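# Seat flat cable's loose end and latch its connector

## Task

Slide the loose end of the flat cable fully into the connector that is still empty and close that connector's latch, while the cable's opposite end stays latched in the other connector.

## Robot and tools

Robot: two arms, left_arm and right_arm, each with a parallel two-finger gripper. The fingers extend along the gripper's +z axis and spread along its y axis. end_effector_position marks the spot between the finger pads, roughly 1 cm short of the fingertips. Bases in the scene frame: left_arm at (+0.010, +0.331, 0) m with quat_wxyz (+1.000, 0, 0, -0.011); right_arm at (0, -0.322, 0) m with quat_wxyz (+0.999, 0, 0, +0.032). Each gripper carries a wrist camera on its housing. Don't strain that camera's cable against the table, a fixture, a part or the other arm. Frames: the scene frame has its origin on the table surface halfway between the nominal bases, +z up, +x out across the table, and left_arm on the +y side (arm names do not match image sides). Reported hand positions, orientations and Hand targets are given in that arm's own base frame. Motion offsets run along the axes of that arm's current Hand target. Printed positions can be wrong by a few centimetres, more when the arm is stretched far. execute_actions(actions, cameras): actions is a list of actions, and each action is a table of at most 15 rows. Each row lasts one control step of 1/30 s. A table with fewer rows keeps repeating its final row until step 15. A row holds 14 numbers, each in [-1, 1]. The first seven belong to left_arm: dx, dy, dz, rx, ry, rz, opening. The last seven are the same for right_arm. Both arms are always included. dx to rz are an offset, not a pose. Every row of an action is measured from the Hand target that held when that action began, not from the row before it. A new action or call starts again from the current Hand target, so sending the same offset twice moves the arm twice as far. Scale: 1.0 equals 0.6 m for dx, dy, dz and 180 degrees for rotation. rx, ry, rz together form a single rotation vector. opening is absolute: +1 is fully open (0.094 m) and -1 is shut. Six zeros leave an arm's pose alone. The opening number is always a real command, and 0 means half open, so resend the current opening to keep a grip unchanged. Images come back only when actions is empty or cameras names them (for example ["all"]). An unknown camera name makes the call fail. move(target, speed, blend, opening_speed, grip_force, blocking, cameras): target is either one 14-number row laid out as above, or a list of up to 15 such rows. Every row is an offset from the Hand targets at the start of the move, not from the previous row. Each gripper follows a straight line and all arms finish together, with 10 s as the most a move can take. speed is each arm's top path speed in m/s, from 0.002 to 2.9 (default 0.25). Turning is capped at twice that number in rad/s. You may give one speed, or one per target. blend is in metres and rounds the corners of a list (0 means stop at each target). opening_speed is the rate of the opening change per second on the -1 to +1 scale, at least 0.2. grip_force is the pad force cap in newtons, 10 to 50, given once or per arm. It stays in effect until changed, and low values make closing slow. blocking=false returns early while the move keeps going. Paths do not avoid obstacles or the other arm. A faster motion strays more and strikes harder, and aiming further past a contact pushes harder. Keep paths away from an arm's own base, because the elbow can whip round. The result ends with a move: line giving the outcome: done (within 10 mm and 2 degrees), off_target, moving, held or fault. It can also show limits=paced (the pose was clipped) or limits=held (a step was withheld). wait(seconds): 0 to 3600 s. It sends nothing new and lets a running move continue. stop(): brakes a running move. zoom_image(camera, region): region is [x0, y0, x1, y1] in pixels of that camera's latest image, with the origin at the top left and each side at most 504. It only works for cameras in the newest images. read_manual(section): returns the licence texts. finished_scene(scene): ends the current scene permanently, so only call it once the cable is seated and latched and will stay that way without the robot. Cameras, all 896x504: cam_high, cam_low, cam_face, cam_latch, cam_slot, cam_left_wrist, cam_right_wrist. Reading results: Hand target is the last commanded pose, after clipping. The gripper often comes to rest a bit short of it because of friction or weight. Waiting does not close that gap, so send the remaining distance as a further offset. Each step, the commanded orientation is limited to within 40 degrees of the measured one. grip_measured uses the opening scale and reads a few millimetres too wide when empty. While squeezing, it follows your command, so it does not reveal when contact happened. Thin parts such as a flat cable get a weaker hold. Close slowly on anything delicate. To release, command an opening well above grip_measured. Joint velocities shown as within noise means the arm is still. Joint torques are listed in joint order, and joints 1 to 3 wrap around at ±28 N m. Tool commands shows each gripper's current command. An arm blocked by something keeps pushing until you command it back past the gripper's actual position. Hazards to avoid: anything falling off the table, dropping or releasing parts while they move, fast impacts, heavy presses, and the arms touching each other. The clearance check does not guard grippers or wrist cameras, and closing one gripper on the other's fingers counts as a collision. Motor heat builds when an arm holds a load, stays stretched out or presses against something it cannot reach. MOTOR HOT appears at 75 °C. At 90 °C an OVER-TEMPERATURE FAULT folds that arm up for the rest of the scene, and at 100 °C the arm goes limp. Any arm stop costs something, so keep moves smooth and gentle. The simulation keeps running while you compose a reply.

Each tool is called in YAML: its name, and indented under it one key for each argument.

## Session

I'll start by looking at the scene.

execute_actions:
  actions: []

Scene clock: 0.00 s.
left_arm: end_effector_position=(+0.2237, -0.0946, +0.3098) grip_measured=+1.000 end_effector_quat_wxyz=(+0.409, +0.049, +0.894, -0.178) | right_arm: end_effector_position=(+0.2134, +0.0734, +0.3979) grip_measured=+1.000 end_effector_quat_wxyz=(+0.564, +0.149, +0.805, +0.107)
Joint positions: left_arm=[-0.317 0.821 1.214 -1.043 0.118 -0.265 0.094] | right_arm=[1.016 0.866 1.415 -1.147 0.922 0.869 0.094]
Joint velocities: within noise
Joint torques (N m): no reading
Heat: left arm: 30 °C; right arm: 32 °C.
Hand target: left_arm +0.2235, -0.0945, +0.3165; +0.419, +0.051, +0.889, -0.180 | right_arm +0.2129, +0.0703, +0.4017; +0.569, +0.153, +0.801, +0.108
Tool commands: left_gripper/opening=+1.0 right_gripper/opening=+1.0

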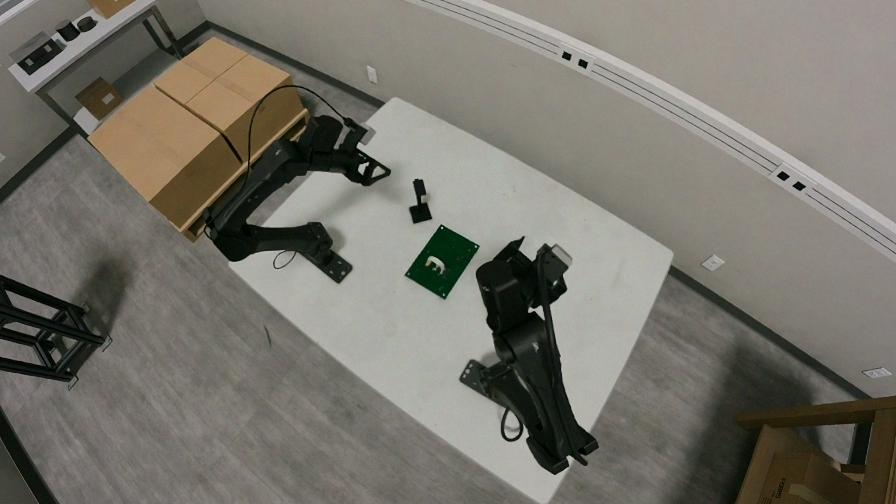

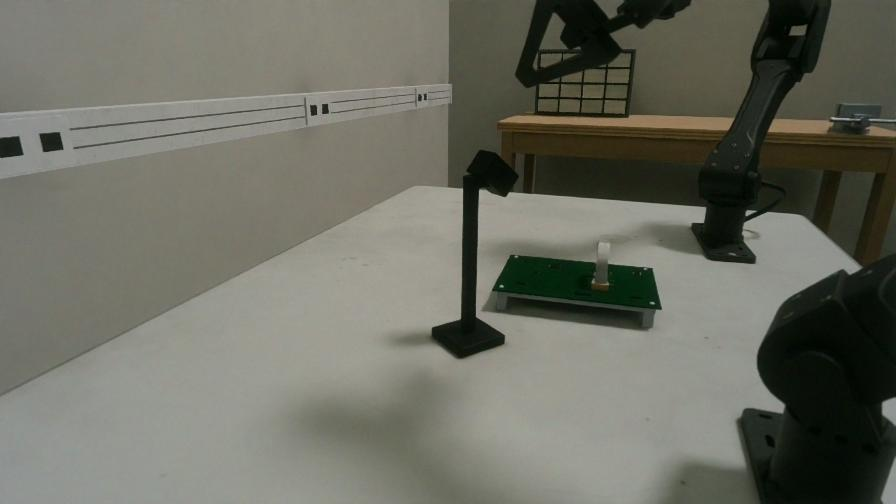

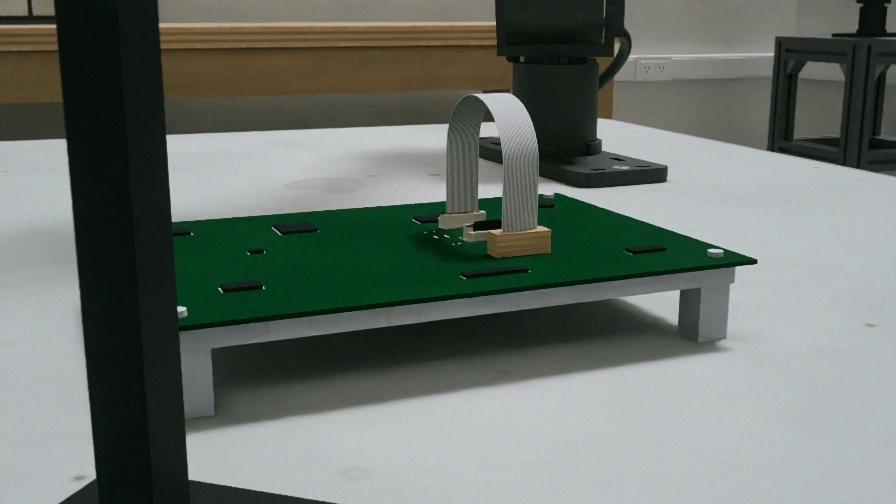

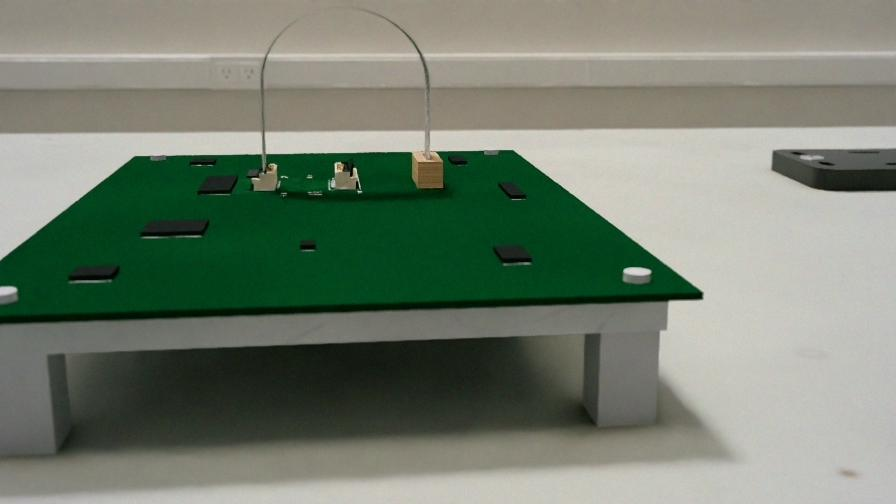

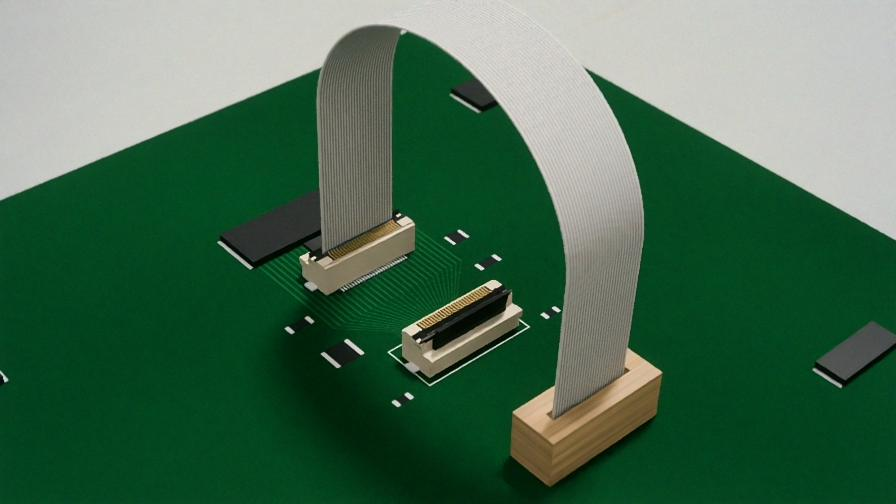

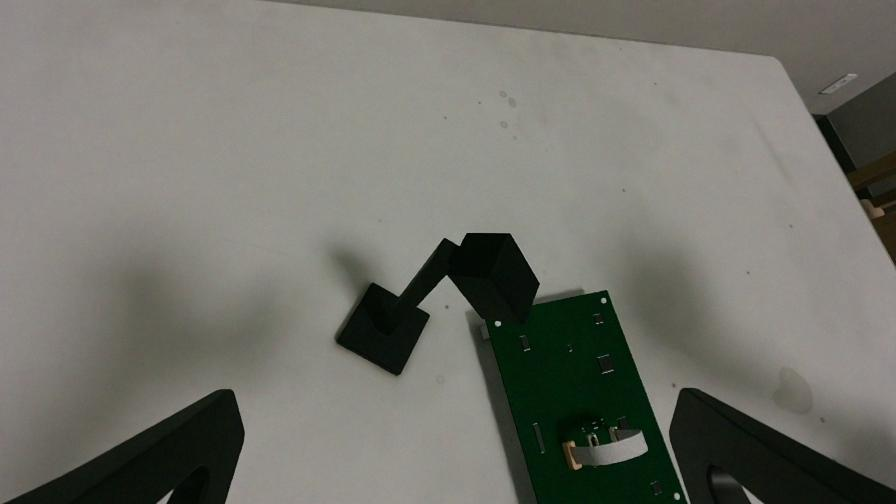

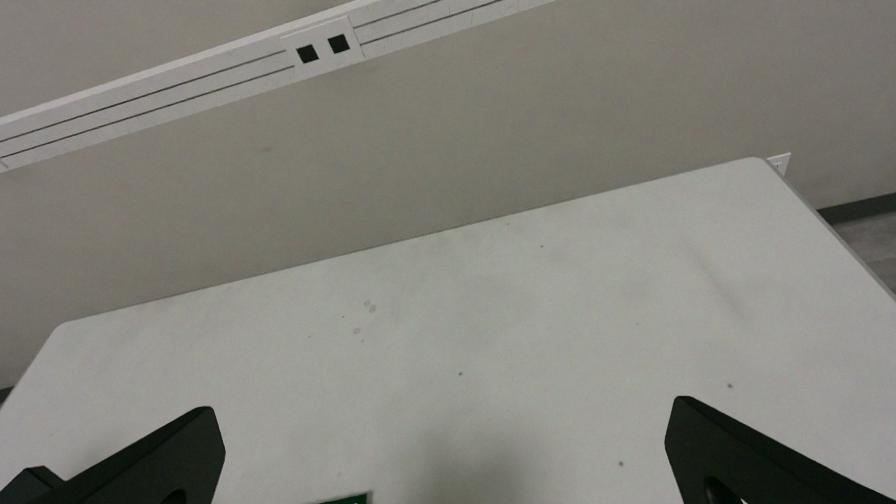

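zoom_image:
  camera: "cam_slot"
  region: [280, 180, 560, 420]

zoom_image:
  camera: "cam_slot"
  region: [480, 300, 720, 504]

zoom_image:
  camera: "cam_latch"
  region: [220, 0, 480, 220]

zoom_image:
  camera: "cam_face"
  region: [400, 80, 600, 280]

Scaled by 1.800 from the camera's image (finer frame: 1280x720).

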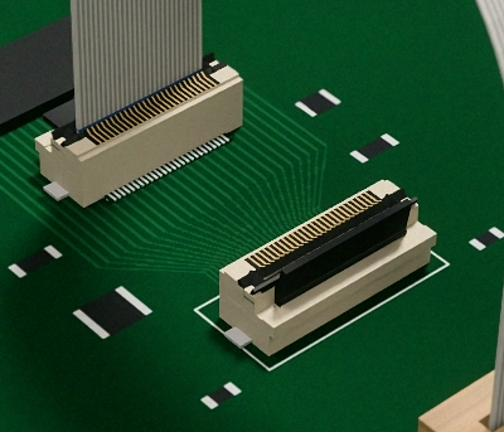

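Scaled by 2.100 from the camera's image (finer frame: 1280x720).

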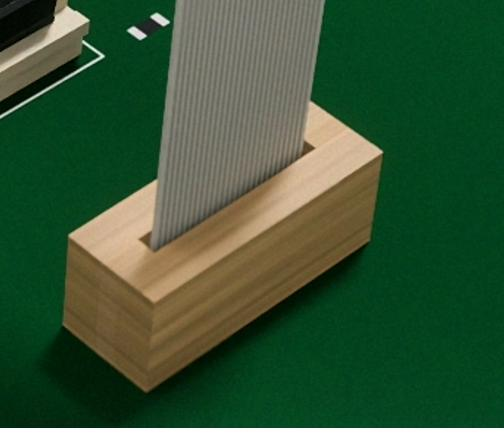

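Scaled by 1.938 from the camera's image (finer frame: 1280x720).

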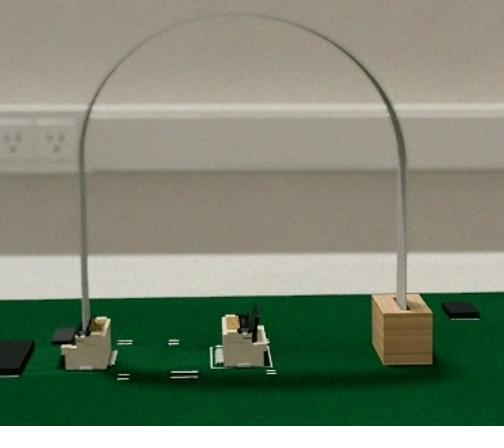

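Scaled by 2.520 from the camera's image (finer frame: 1280x720).

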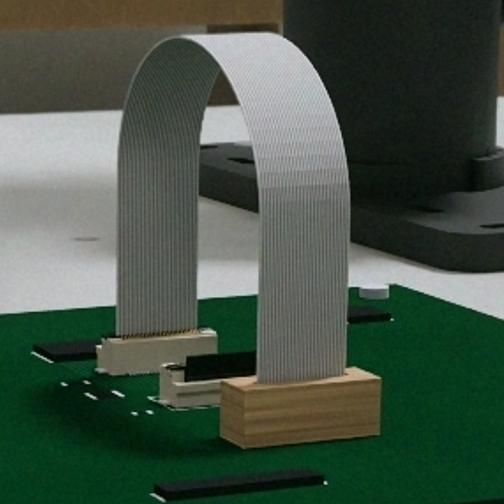

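zoom_image:
  camera: "cam_latch"
  region: [240, 140, 380, 220]

zoom_image:
  camera: "cam_slot"
  region: [290, 190, 430, 310]

zoom_image:
  camera: "cam_slot"
  region: [380, 265, 540, 395]

zoom_image:
  camera: "cam_face"
  region: [420, 190, 570, 270]

zoom_image:
  camera: "cam_high"
  region: [380, 160, 500, 320]

zoom_image:
  camera: "cam_left_wrist"
  region: [460, 270, 720, 504]

Scaled by 3.600 from the camera's image (finer frame: 1280x720).

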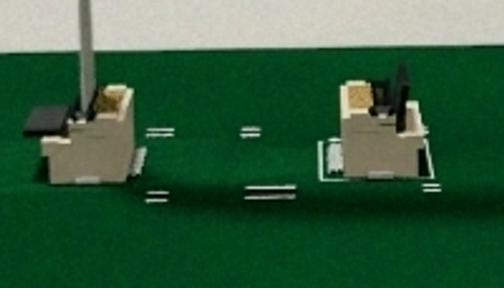

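Scaled by 3.600 from the camera's image (finer frame: 1280x720).

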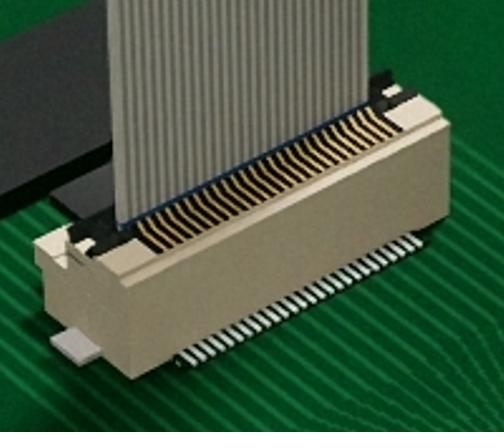

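Scaled by 3.150 from the camera's image (finer frame: 1280x720).

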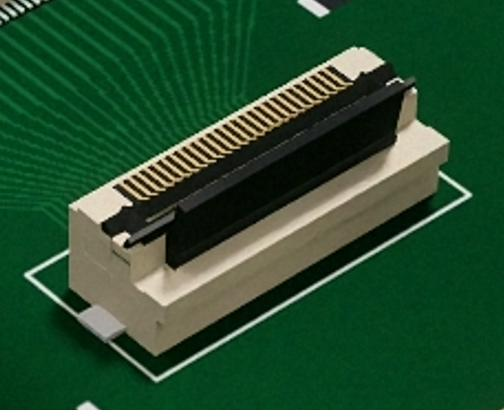

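Scaled by 3.360 from the camera's image (finer frame: 1280x720).

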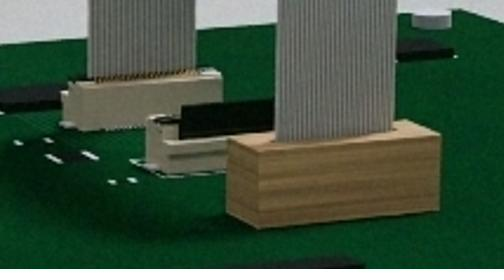

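Scaled by 3.150 from the camera's image (finer frame: 1280x720).

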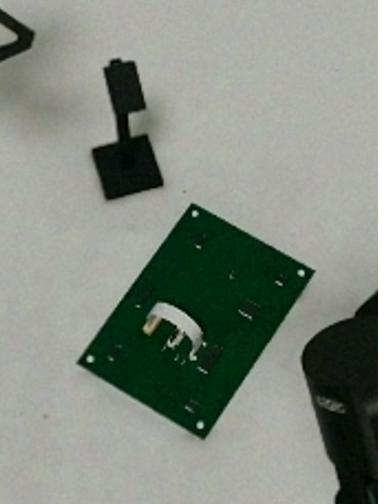

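Scaled by 1.938 from the camera's image (finer frame: 1280x720).

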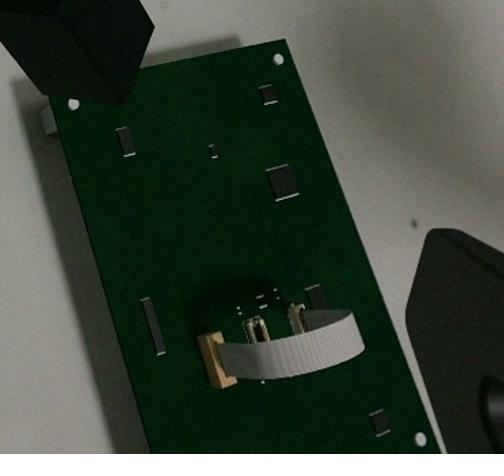

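zoom_image:
  camera: "cam_slot"
  region: [290, 215, 360, 295]

zoom_image:
  camera: "cam_latch"
  region: [240, 150, 300, 200]

zoom_image:
  camera: "cam_latch"
  region: [320, 150, 380, 200]

zoom_image:
  camera: "cam_latch"
  region: [400, 140, 460, 200]

zoom_image:
  camera: "cam_face"
  region: [400, 200, 500, 260]

zoom_image:
  camera: "cam_left_wrist"
  region: [550, 400, 660, 490]

Scaled by 6.300 from the camera's image (finer frame: 1280x720).

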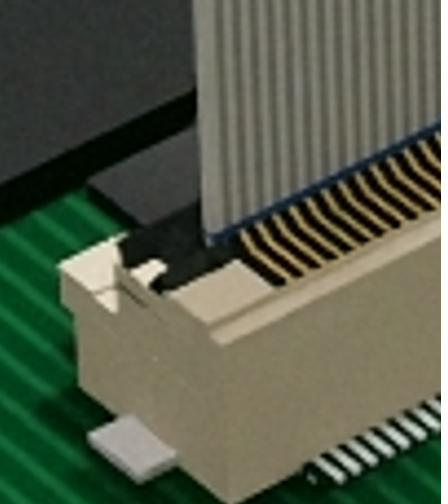

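Scaled by 8.400 from the camera's image (finer frame: 1280x720).

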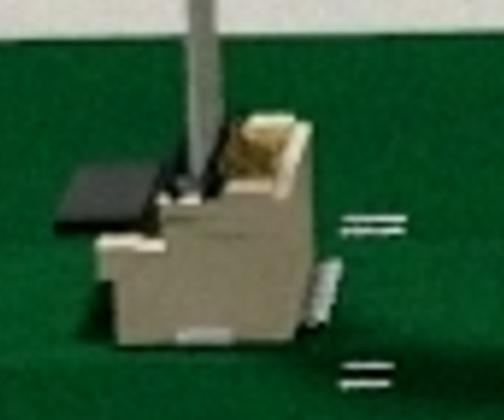

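Scaled by 8.400 from the camera's image (finer frame: 1280x720).

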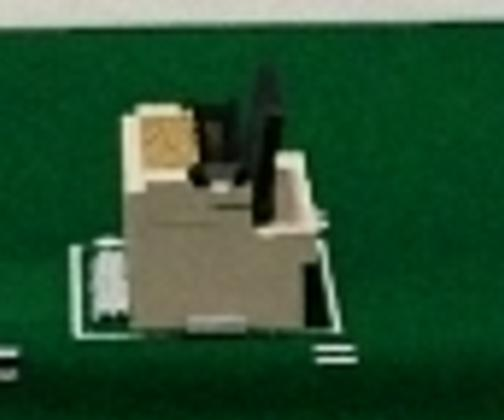

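Scaled by 8.400 from the camera's image (finer frame: 1280x720).

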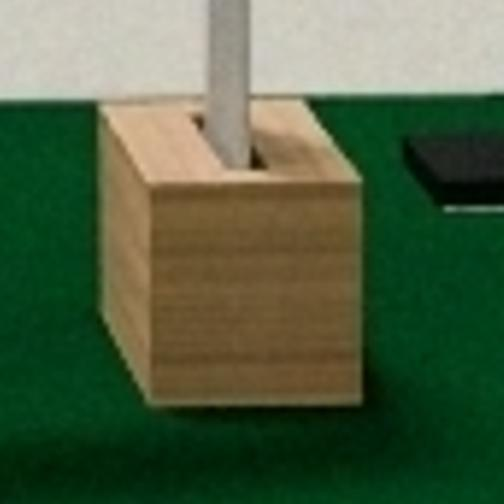

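Scaled by 5.040 from the camera's image (finer frame: 1280x720).

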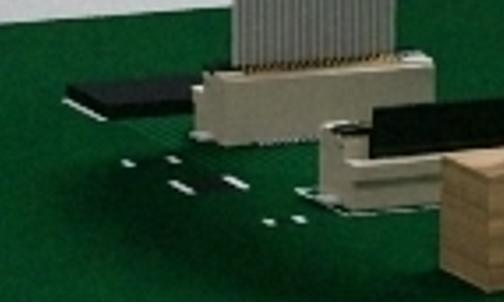

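Scaled by 4.582 from the camera's image (finer frame: 1280x720).

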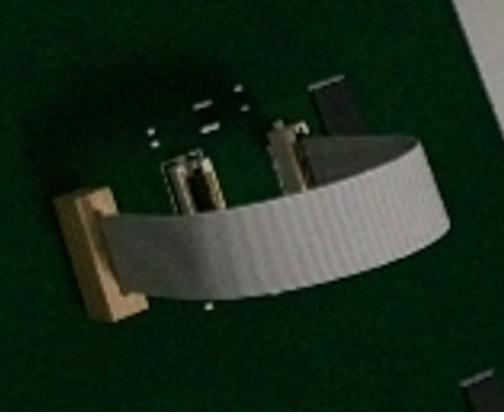

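zoom_image:
  camera: "cam_slot"
  region: [395, 310, 455, 380]

zoom_image:
  camera: "cam_slot"
  region: [470, 275, 535, 345]

zoom_image:
  camera: "cam_high"
  region: [400, 220, 484, 300]

Scaled by 7.200 from the camera's image (finer frame: 1280x720).

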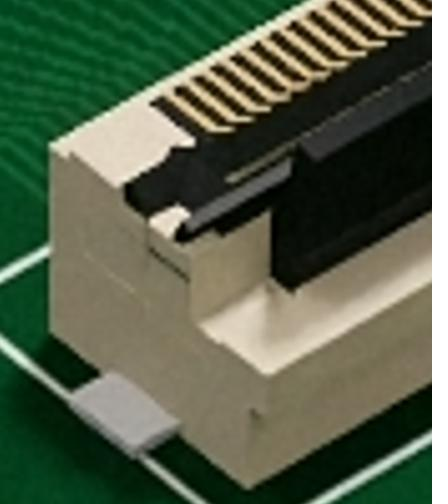

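Scaled by 7.200 from the camera's image (finer frame: 1280x720).

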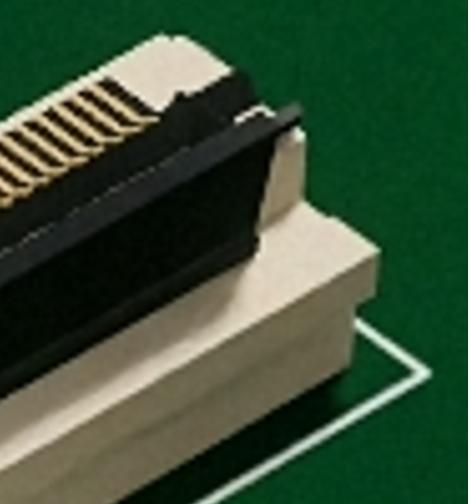

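Scaled by 6.000 from the camera's image (finer frame: 1280x720).

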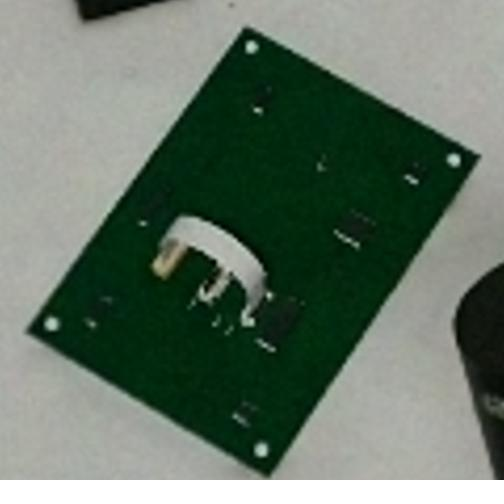

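move:
  target: [0.3872, -0.2310, 0.1942, -0.1203, -0.0256, 0.0211, -0.36, 0, 0, 0, 0, 0, 0, 1.0]
  speed: 0.25
  cameras: ["cam_high", "cam_latch", "cam_face", "cam_slot", "cam_left_wrist"]

Scene clock: 111.03 s.
left_arm: end_effector_position=(+0.1229, -0.2736, +0.1034) grip_measured=-0.358 end_effector_quat_wxyz=(+0.449, -0.005, +0.893, +0.004) | right_arm: end_effector_position=(+0.2134, +0.0734, +0.3979) grip_measured=+1.000 end_effector_quat_wxyz=(+0.564, +0.149, +0.805, +0.107)
Joint positions: left_arm=[-1.653 1.7 1.053 -1.052 -0.926 -1.728 0.03] | right_arm=[1.016 0.866 1.415 -1.147 0.922 0.869 0.094]
Joint torques (N m): left_arm=[-0.09 -4.44 9.44 -0.05 -0.64 -0.11] | right_arm=[-0.01 0.65 4.45 1.36 0.33 -0.04]
Heat: left arm: 35 °C; right arm: 32 °C.
Hand target: left_arm +0.1251, -0.2798, +0.1096; +0.462, -0.007, +0.887, +0.002 | right_arm +0.2129, +0.0703, +0.4017; +0.569, +0.153, +0.801, +0.108
Off the commanded pose: left_arm 0.009 m, 2 deg | right_arm 0.005 m, 1 deg.
move: done
Images, in order (width x height): cam_high 896x504, cam_face 896x504, cam_latch 896x504, cam_slot 896x504, cam_left_wrist 896x504.

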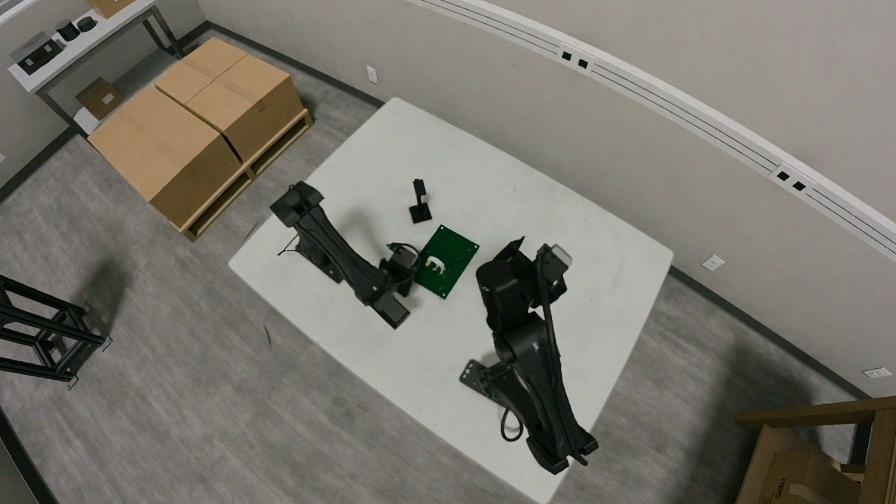

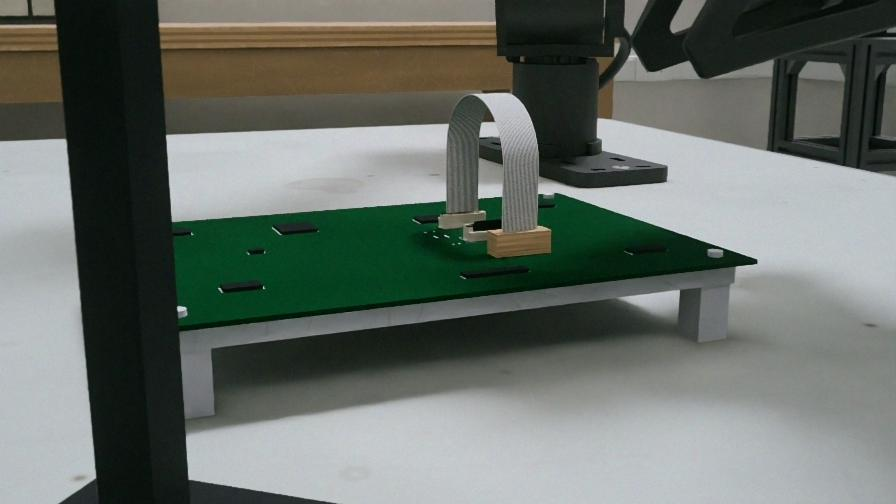

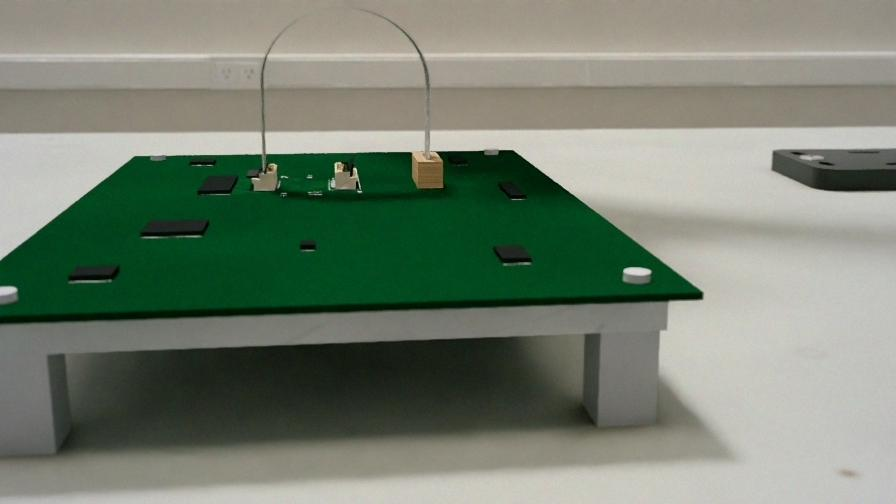

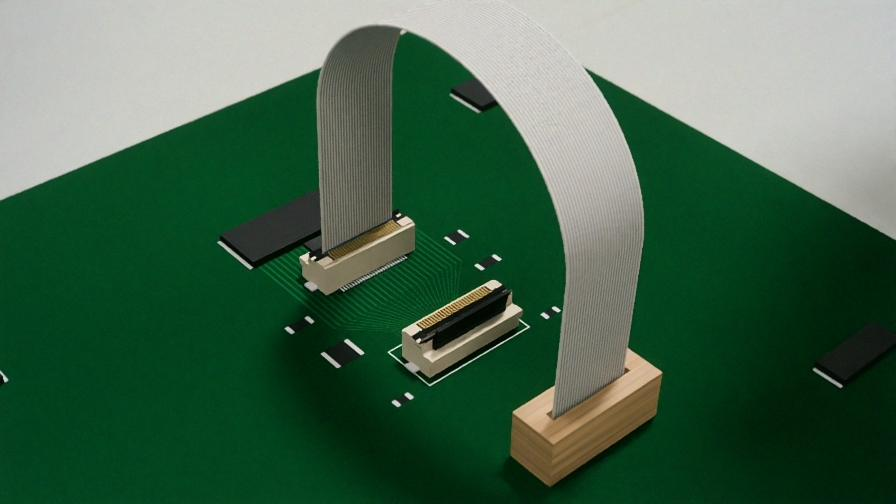

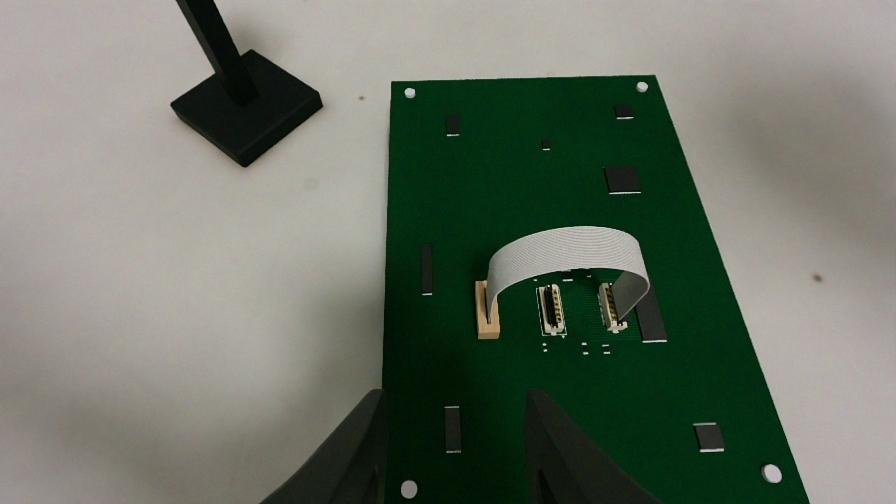

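zoom_image:
  camera: "cam_left_wrist"
  region: [450, 210, 690, 370]

zoom_image:
  camera: "cam_left_wrist"
  region: [465, 270, 585, 350]

Scaled by 2.100 from the camera's image (finer frame: 1280x720).

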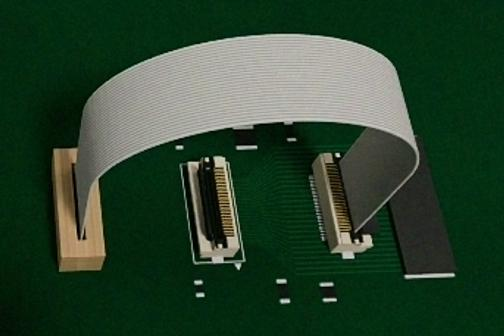

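Scaled by 4.200 from the camera's image (finer frame: 1280x720).

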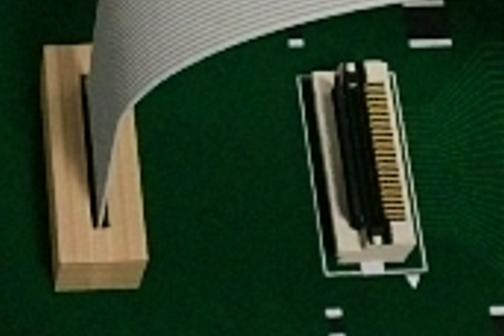

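zoom_image:
  camera: "cam_left_wrist"
  region: [340, 370, 580, 504]

Scaled by 2.100 from the camera's image (finer frame: 1280x720).

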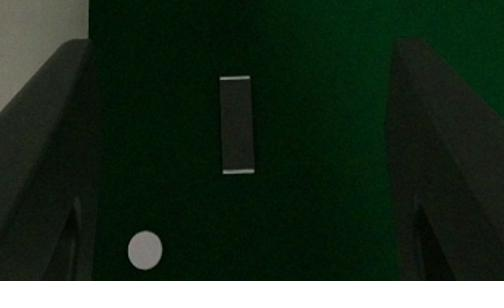

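move:
  target: [0.0344, -0.0275, 0.0482, -0.0087, -0.0083, -0.0061, -0.49, 0, 0, 0, 0, 0, 0, 1.0]
  speed: 0.15
  cameras: ["cam_latch", "cam_face", "cam_slot", "cam_left_wrist"]

Scene clock: 127.47 s.
left_arm: end_effector_position=(+0.1334, -0.2866, +0.0701) grip_measured=-0.488 end_effector_quat_wxyz=(+0.462, -0.012, +0.887, +0.023) | right_arm: end_effector_position=(+0.2134, +0.0734, +0.3979) grip_measured=+1.000 end_effector_quat_wxyz=(+0.564, +0.149, +0.805, +0.107)
Joint positions: left_arm=[-1.622 1.846 1.065 -0.952 -0.951 -1.733 0.024] | right_arm=[1.016 0.866 1.415 -1.147 0.922 0.869 0.094]
Joint torques (N m): left_arm=[0.46 -5.83 8.58 0.16 -0.66 -0.09] | right_arm=[0.01 0.65 4.45 1.36 0.32 -0.04]
Heat: left arm: 34 °C; right arm: 32 °C.
Hand target: left_arm +0.1372, -0.2962, +0.0761; +0.473, -0.022, +0.881, +0.010 | right_arm +0.2129, +0.0703, +0.4017; +0.569, +0.153, +0.801, +0.108
Off the commanded pose: left_arm 0.012 m, 2 deg | right_arm 0.005 m, 1 deg.
move: off_target (left_arm)
Images, in order (width x height): cam_face 896x504, cam_latch 896x504, cam_slot 896x504, cam_left_wrist 896x504.

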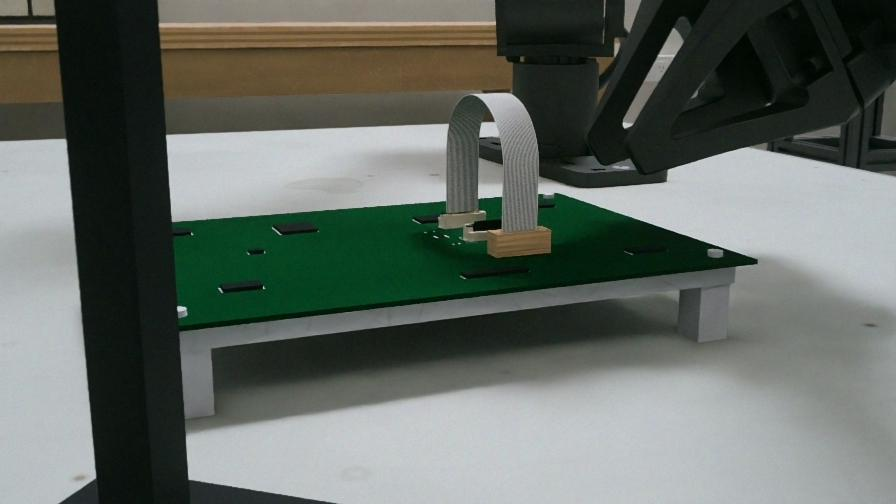

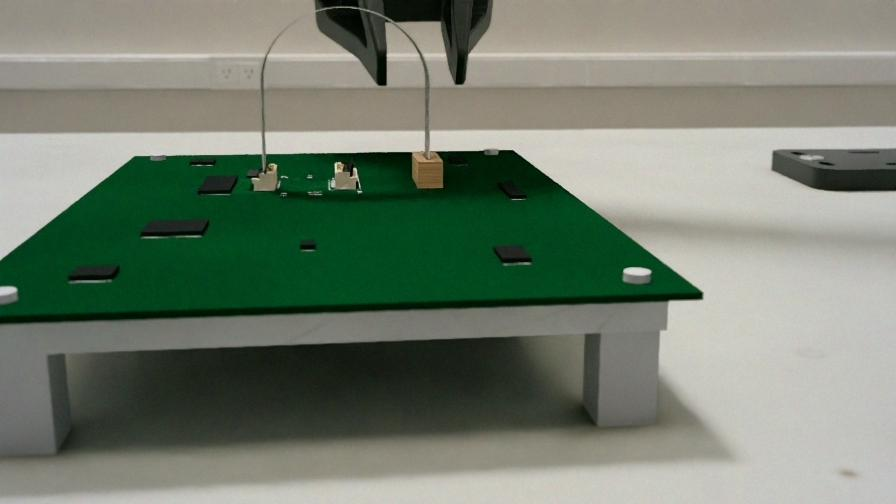

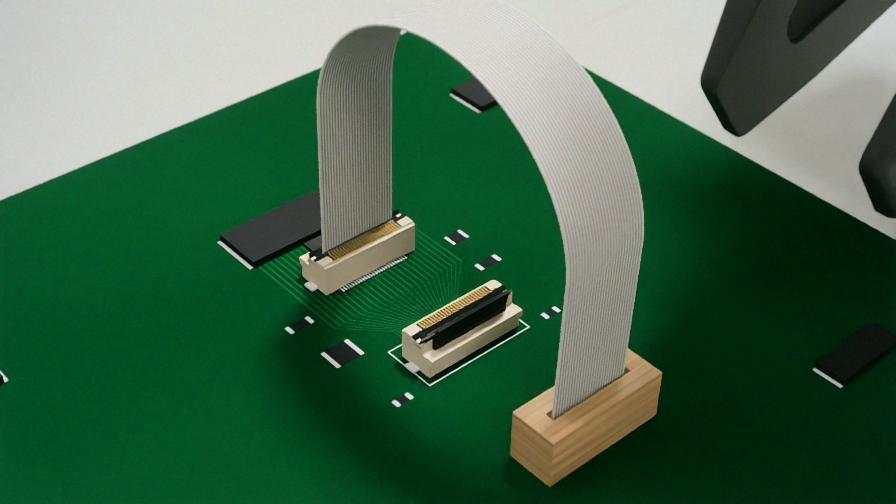

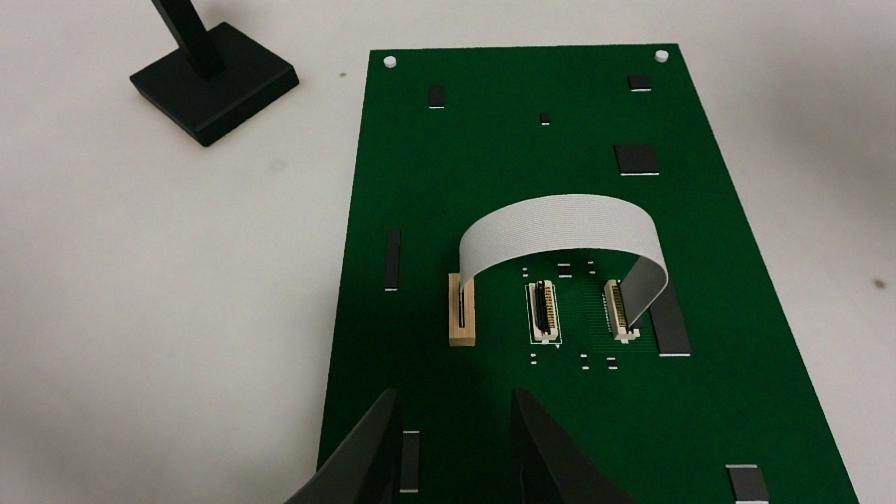

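zoom_image:
  camera: "cam_latch"
  region: [300, 0, 520, 110]

zoom_image:
  camera: "cam_left_wrist"
  region: [430, 250, 660, 380]

zoom_image:
  camera: "cam_face"
  region: [440, 80, 700, 270]

Scaled by 2.291 from the camera's image (finer frame: 1280x720).

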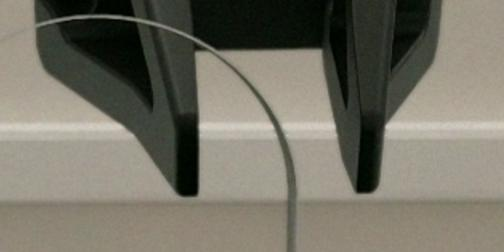

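Scaled by 2.191 from the camera's image (finer frame: 1280x720).

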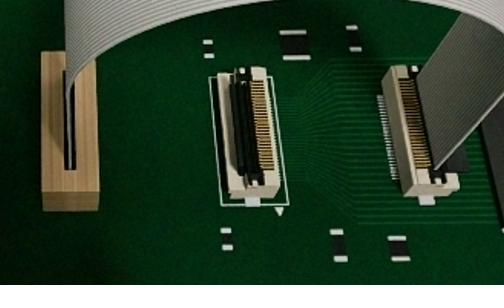

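Scaled by 1.938 from the camera's image (finer frame: 1280x720).

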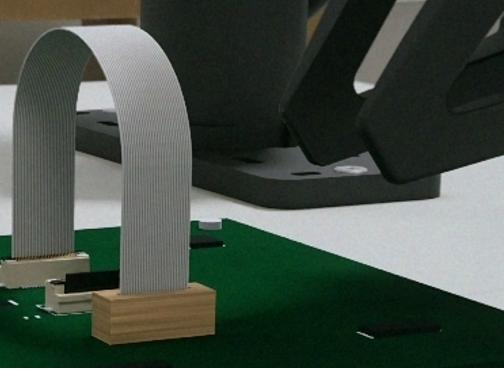

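move:
  target: [0.0013, -0.0033, 0.0430, 0.0, -0.0556, -0.0056, -0.66, 0, 0, 0, 0, 0, 0, 1.0]
  speed: 0.1
  cameras: ["cam_latch", "cam_face", "cam_slot", "cam_left_wrist"]

Scene clock: 156.33 s.
left_arm: end_effector_position=(+0.1543, -0.3006, +0.0633) grip_measured=-0.658 end_effector_quat_wxyz=(+0.535, -0.029, +0.844, +0.002) | right_arm: end_effector_position=(+0.2134, +0.0734, +0.3979) grip_measured=+1.000 end_effector_quat_wxyz=(+0.564, +0.149, +0.805, +0.107)
Joint positions: left_arm=[-1.602 1.951 1.054 -0.822 -1.125 -1.765 0.016] | right_arm=[1.016 0.866 1.415 -1.147 0.922 0.869 0.094]
Joint torques (N m): left_arm=[0.54 -6.08 4.57 0.19 -0.71 -0.14] | right_arm=[0.02 0.65 4.46 1.36 0.33 -0.03]
Heat: left arm: 32 °C; right arm: 32 °C.
Hand target: left_arm +0.1583, -0.2971, +0.0611; +0.548, -0.029, +0.836, +0.008 | right_arm +0.2129, +0.0703, +0.4017; +0.569, +0.153, +0.801, +0.108
Off the commanded pose: left_arm 0.006 m, 2 deg | right_arm 0.005 m, 1 deg.
move: done
Images, in order (width x height): cam_face 896x504, cam_latch 896x504, cam_slot 896x504, cam_left_wrist 896x504.

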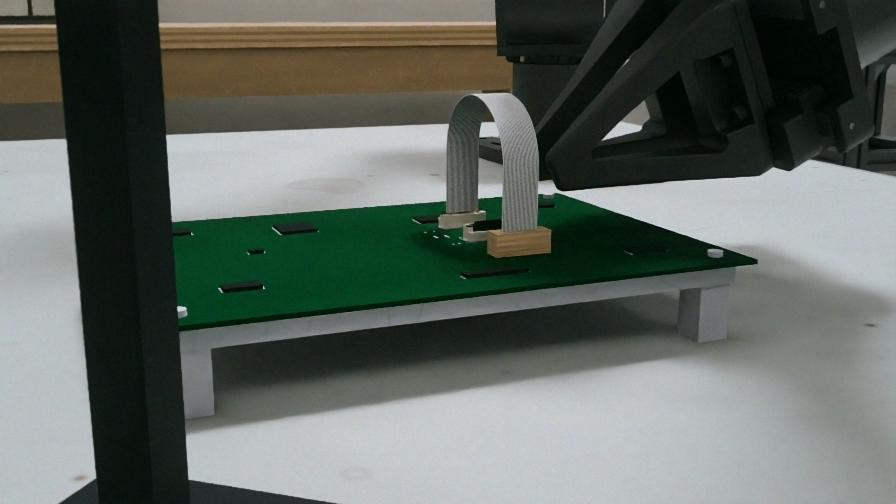

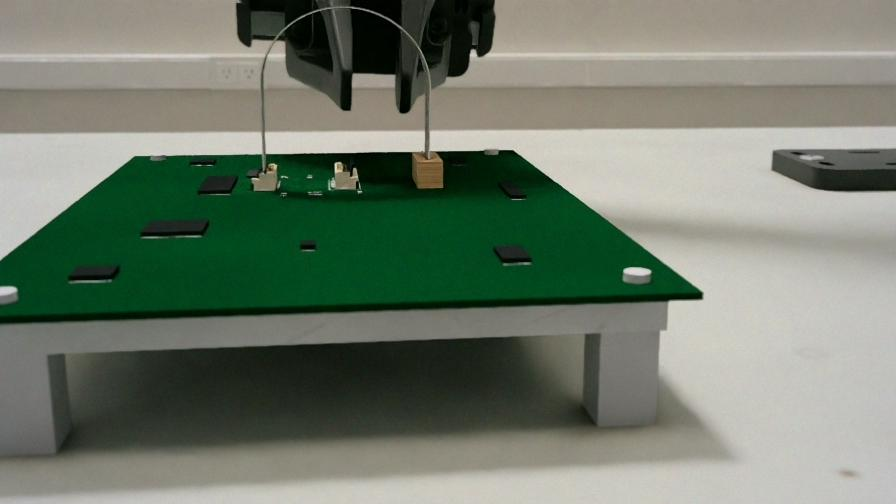

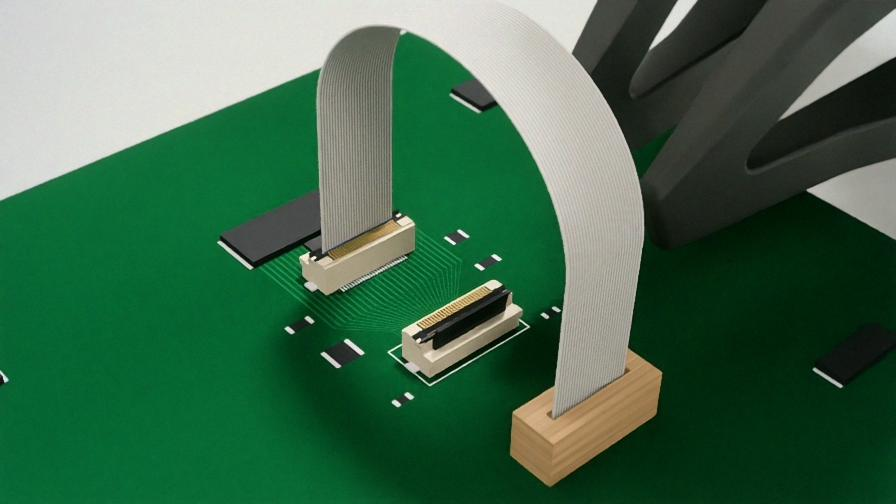

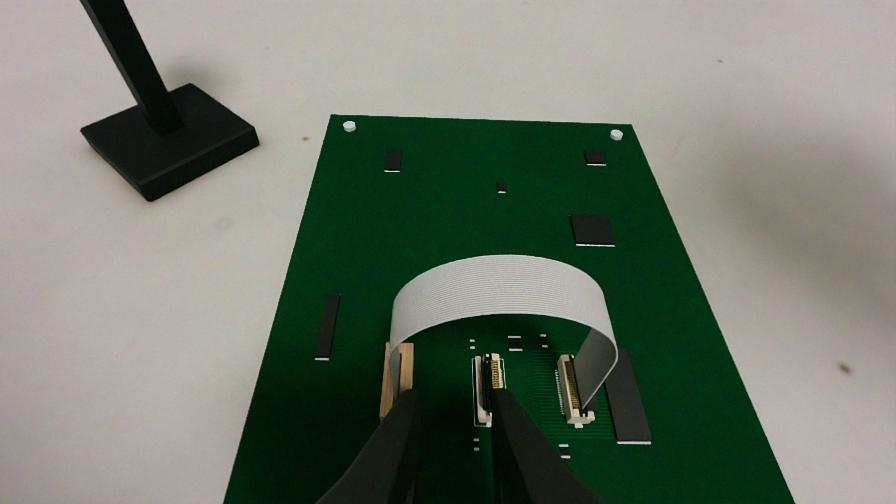

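move:
  target: [0.0086, 0.0302, 0.0040, 0.0, 0.0, 0.0139, -0.66, 0, 0, 0, 0, 0, 0, 1.0]
  speed: 0.1
  cameras: ["cam_latch", "cam_face", "cam_left_wrist"]

Scene clock: 170.63 s.
left_arm: end_effector_position=(+0.1553, -0.2788, +0.0482) grip_measured=-0.658 end_effector_quat_wxyz=(+0.538, -0.011, +0.843, +0.027) | right_arm: end_effector_position=(+0.2134, +0.0734, +0.3979) grip_measured=+1.000 end_effector_quat_wxyz=(+0.564, +0.149, +0.805, +0.107)
Joint positions: left_arm=[-1.602 1.951 0.965 -0.785 -1.128 -1.754 0.016] | right_arm=[1.016 0.866 1.415 -1.147 0.922 0.869 0.094]
Joint torques (N m): left_arm=[0.24 -8.18 4.44 0.08 -0.66 0.08] | right_arm=[-0.01 0.65 4.45 1.36 0.33 -0.03]
Heat: left arm: 31 °C; right arm: 32 °C.
Hand target: left_arm +0.1575, -0.2792, +0.0552; +0.548, -0.010, +0.836, +0.020 | right_arm +0.2129, +0.0703, +0.4017; +0.569, +0.153, +0.801, +0.108
Off the commanded pose: left_arm 0.007 m, 2 deg | right_arm 0.005 m, 1 deg.
move: done
Images, in order (width x height): cam_face 896x504, cam_latch 896x504, cam_left_wrist 896x504.

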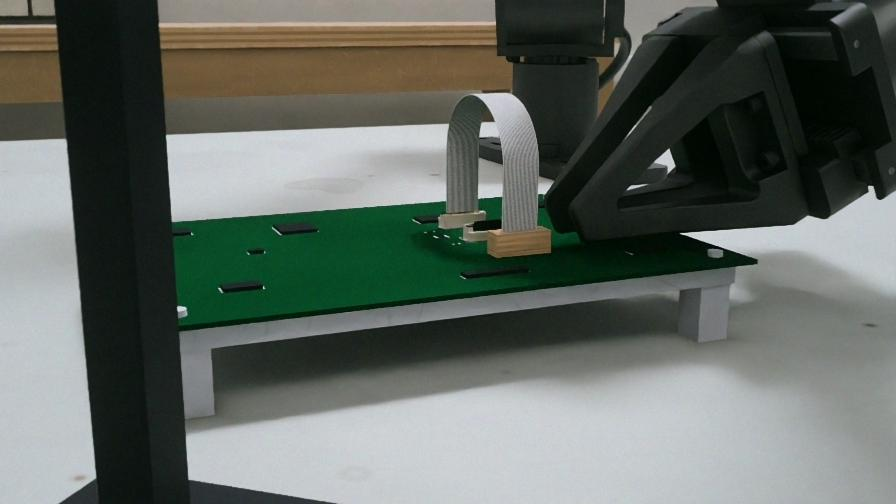

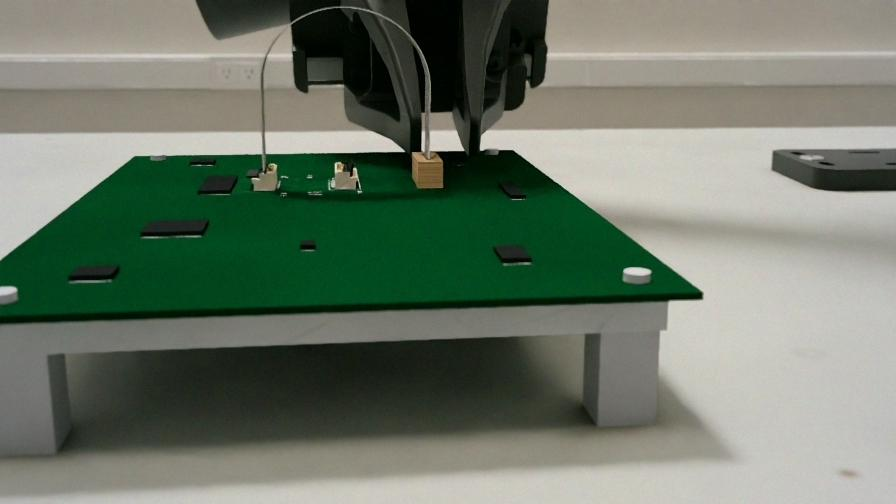

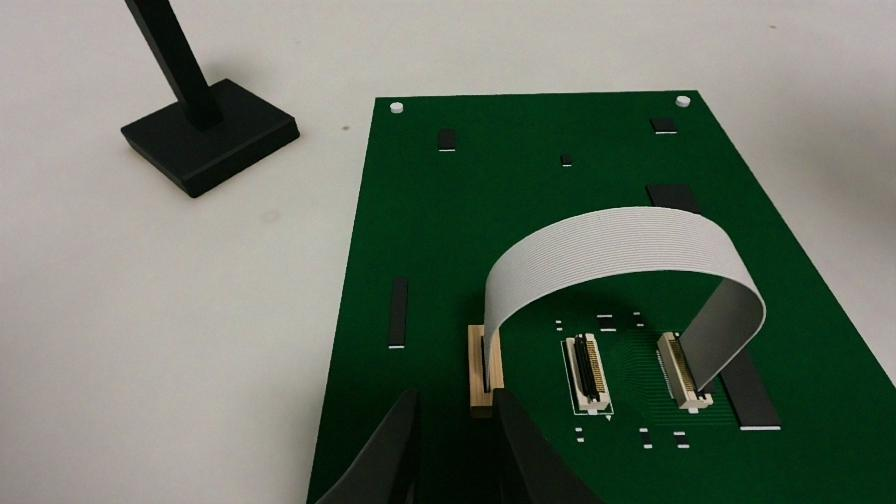

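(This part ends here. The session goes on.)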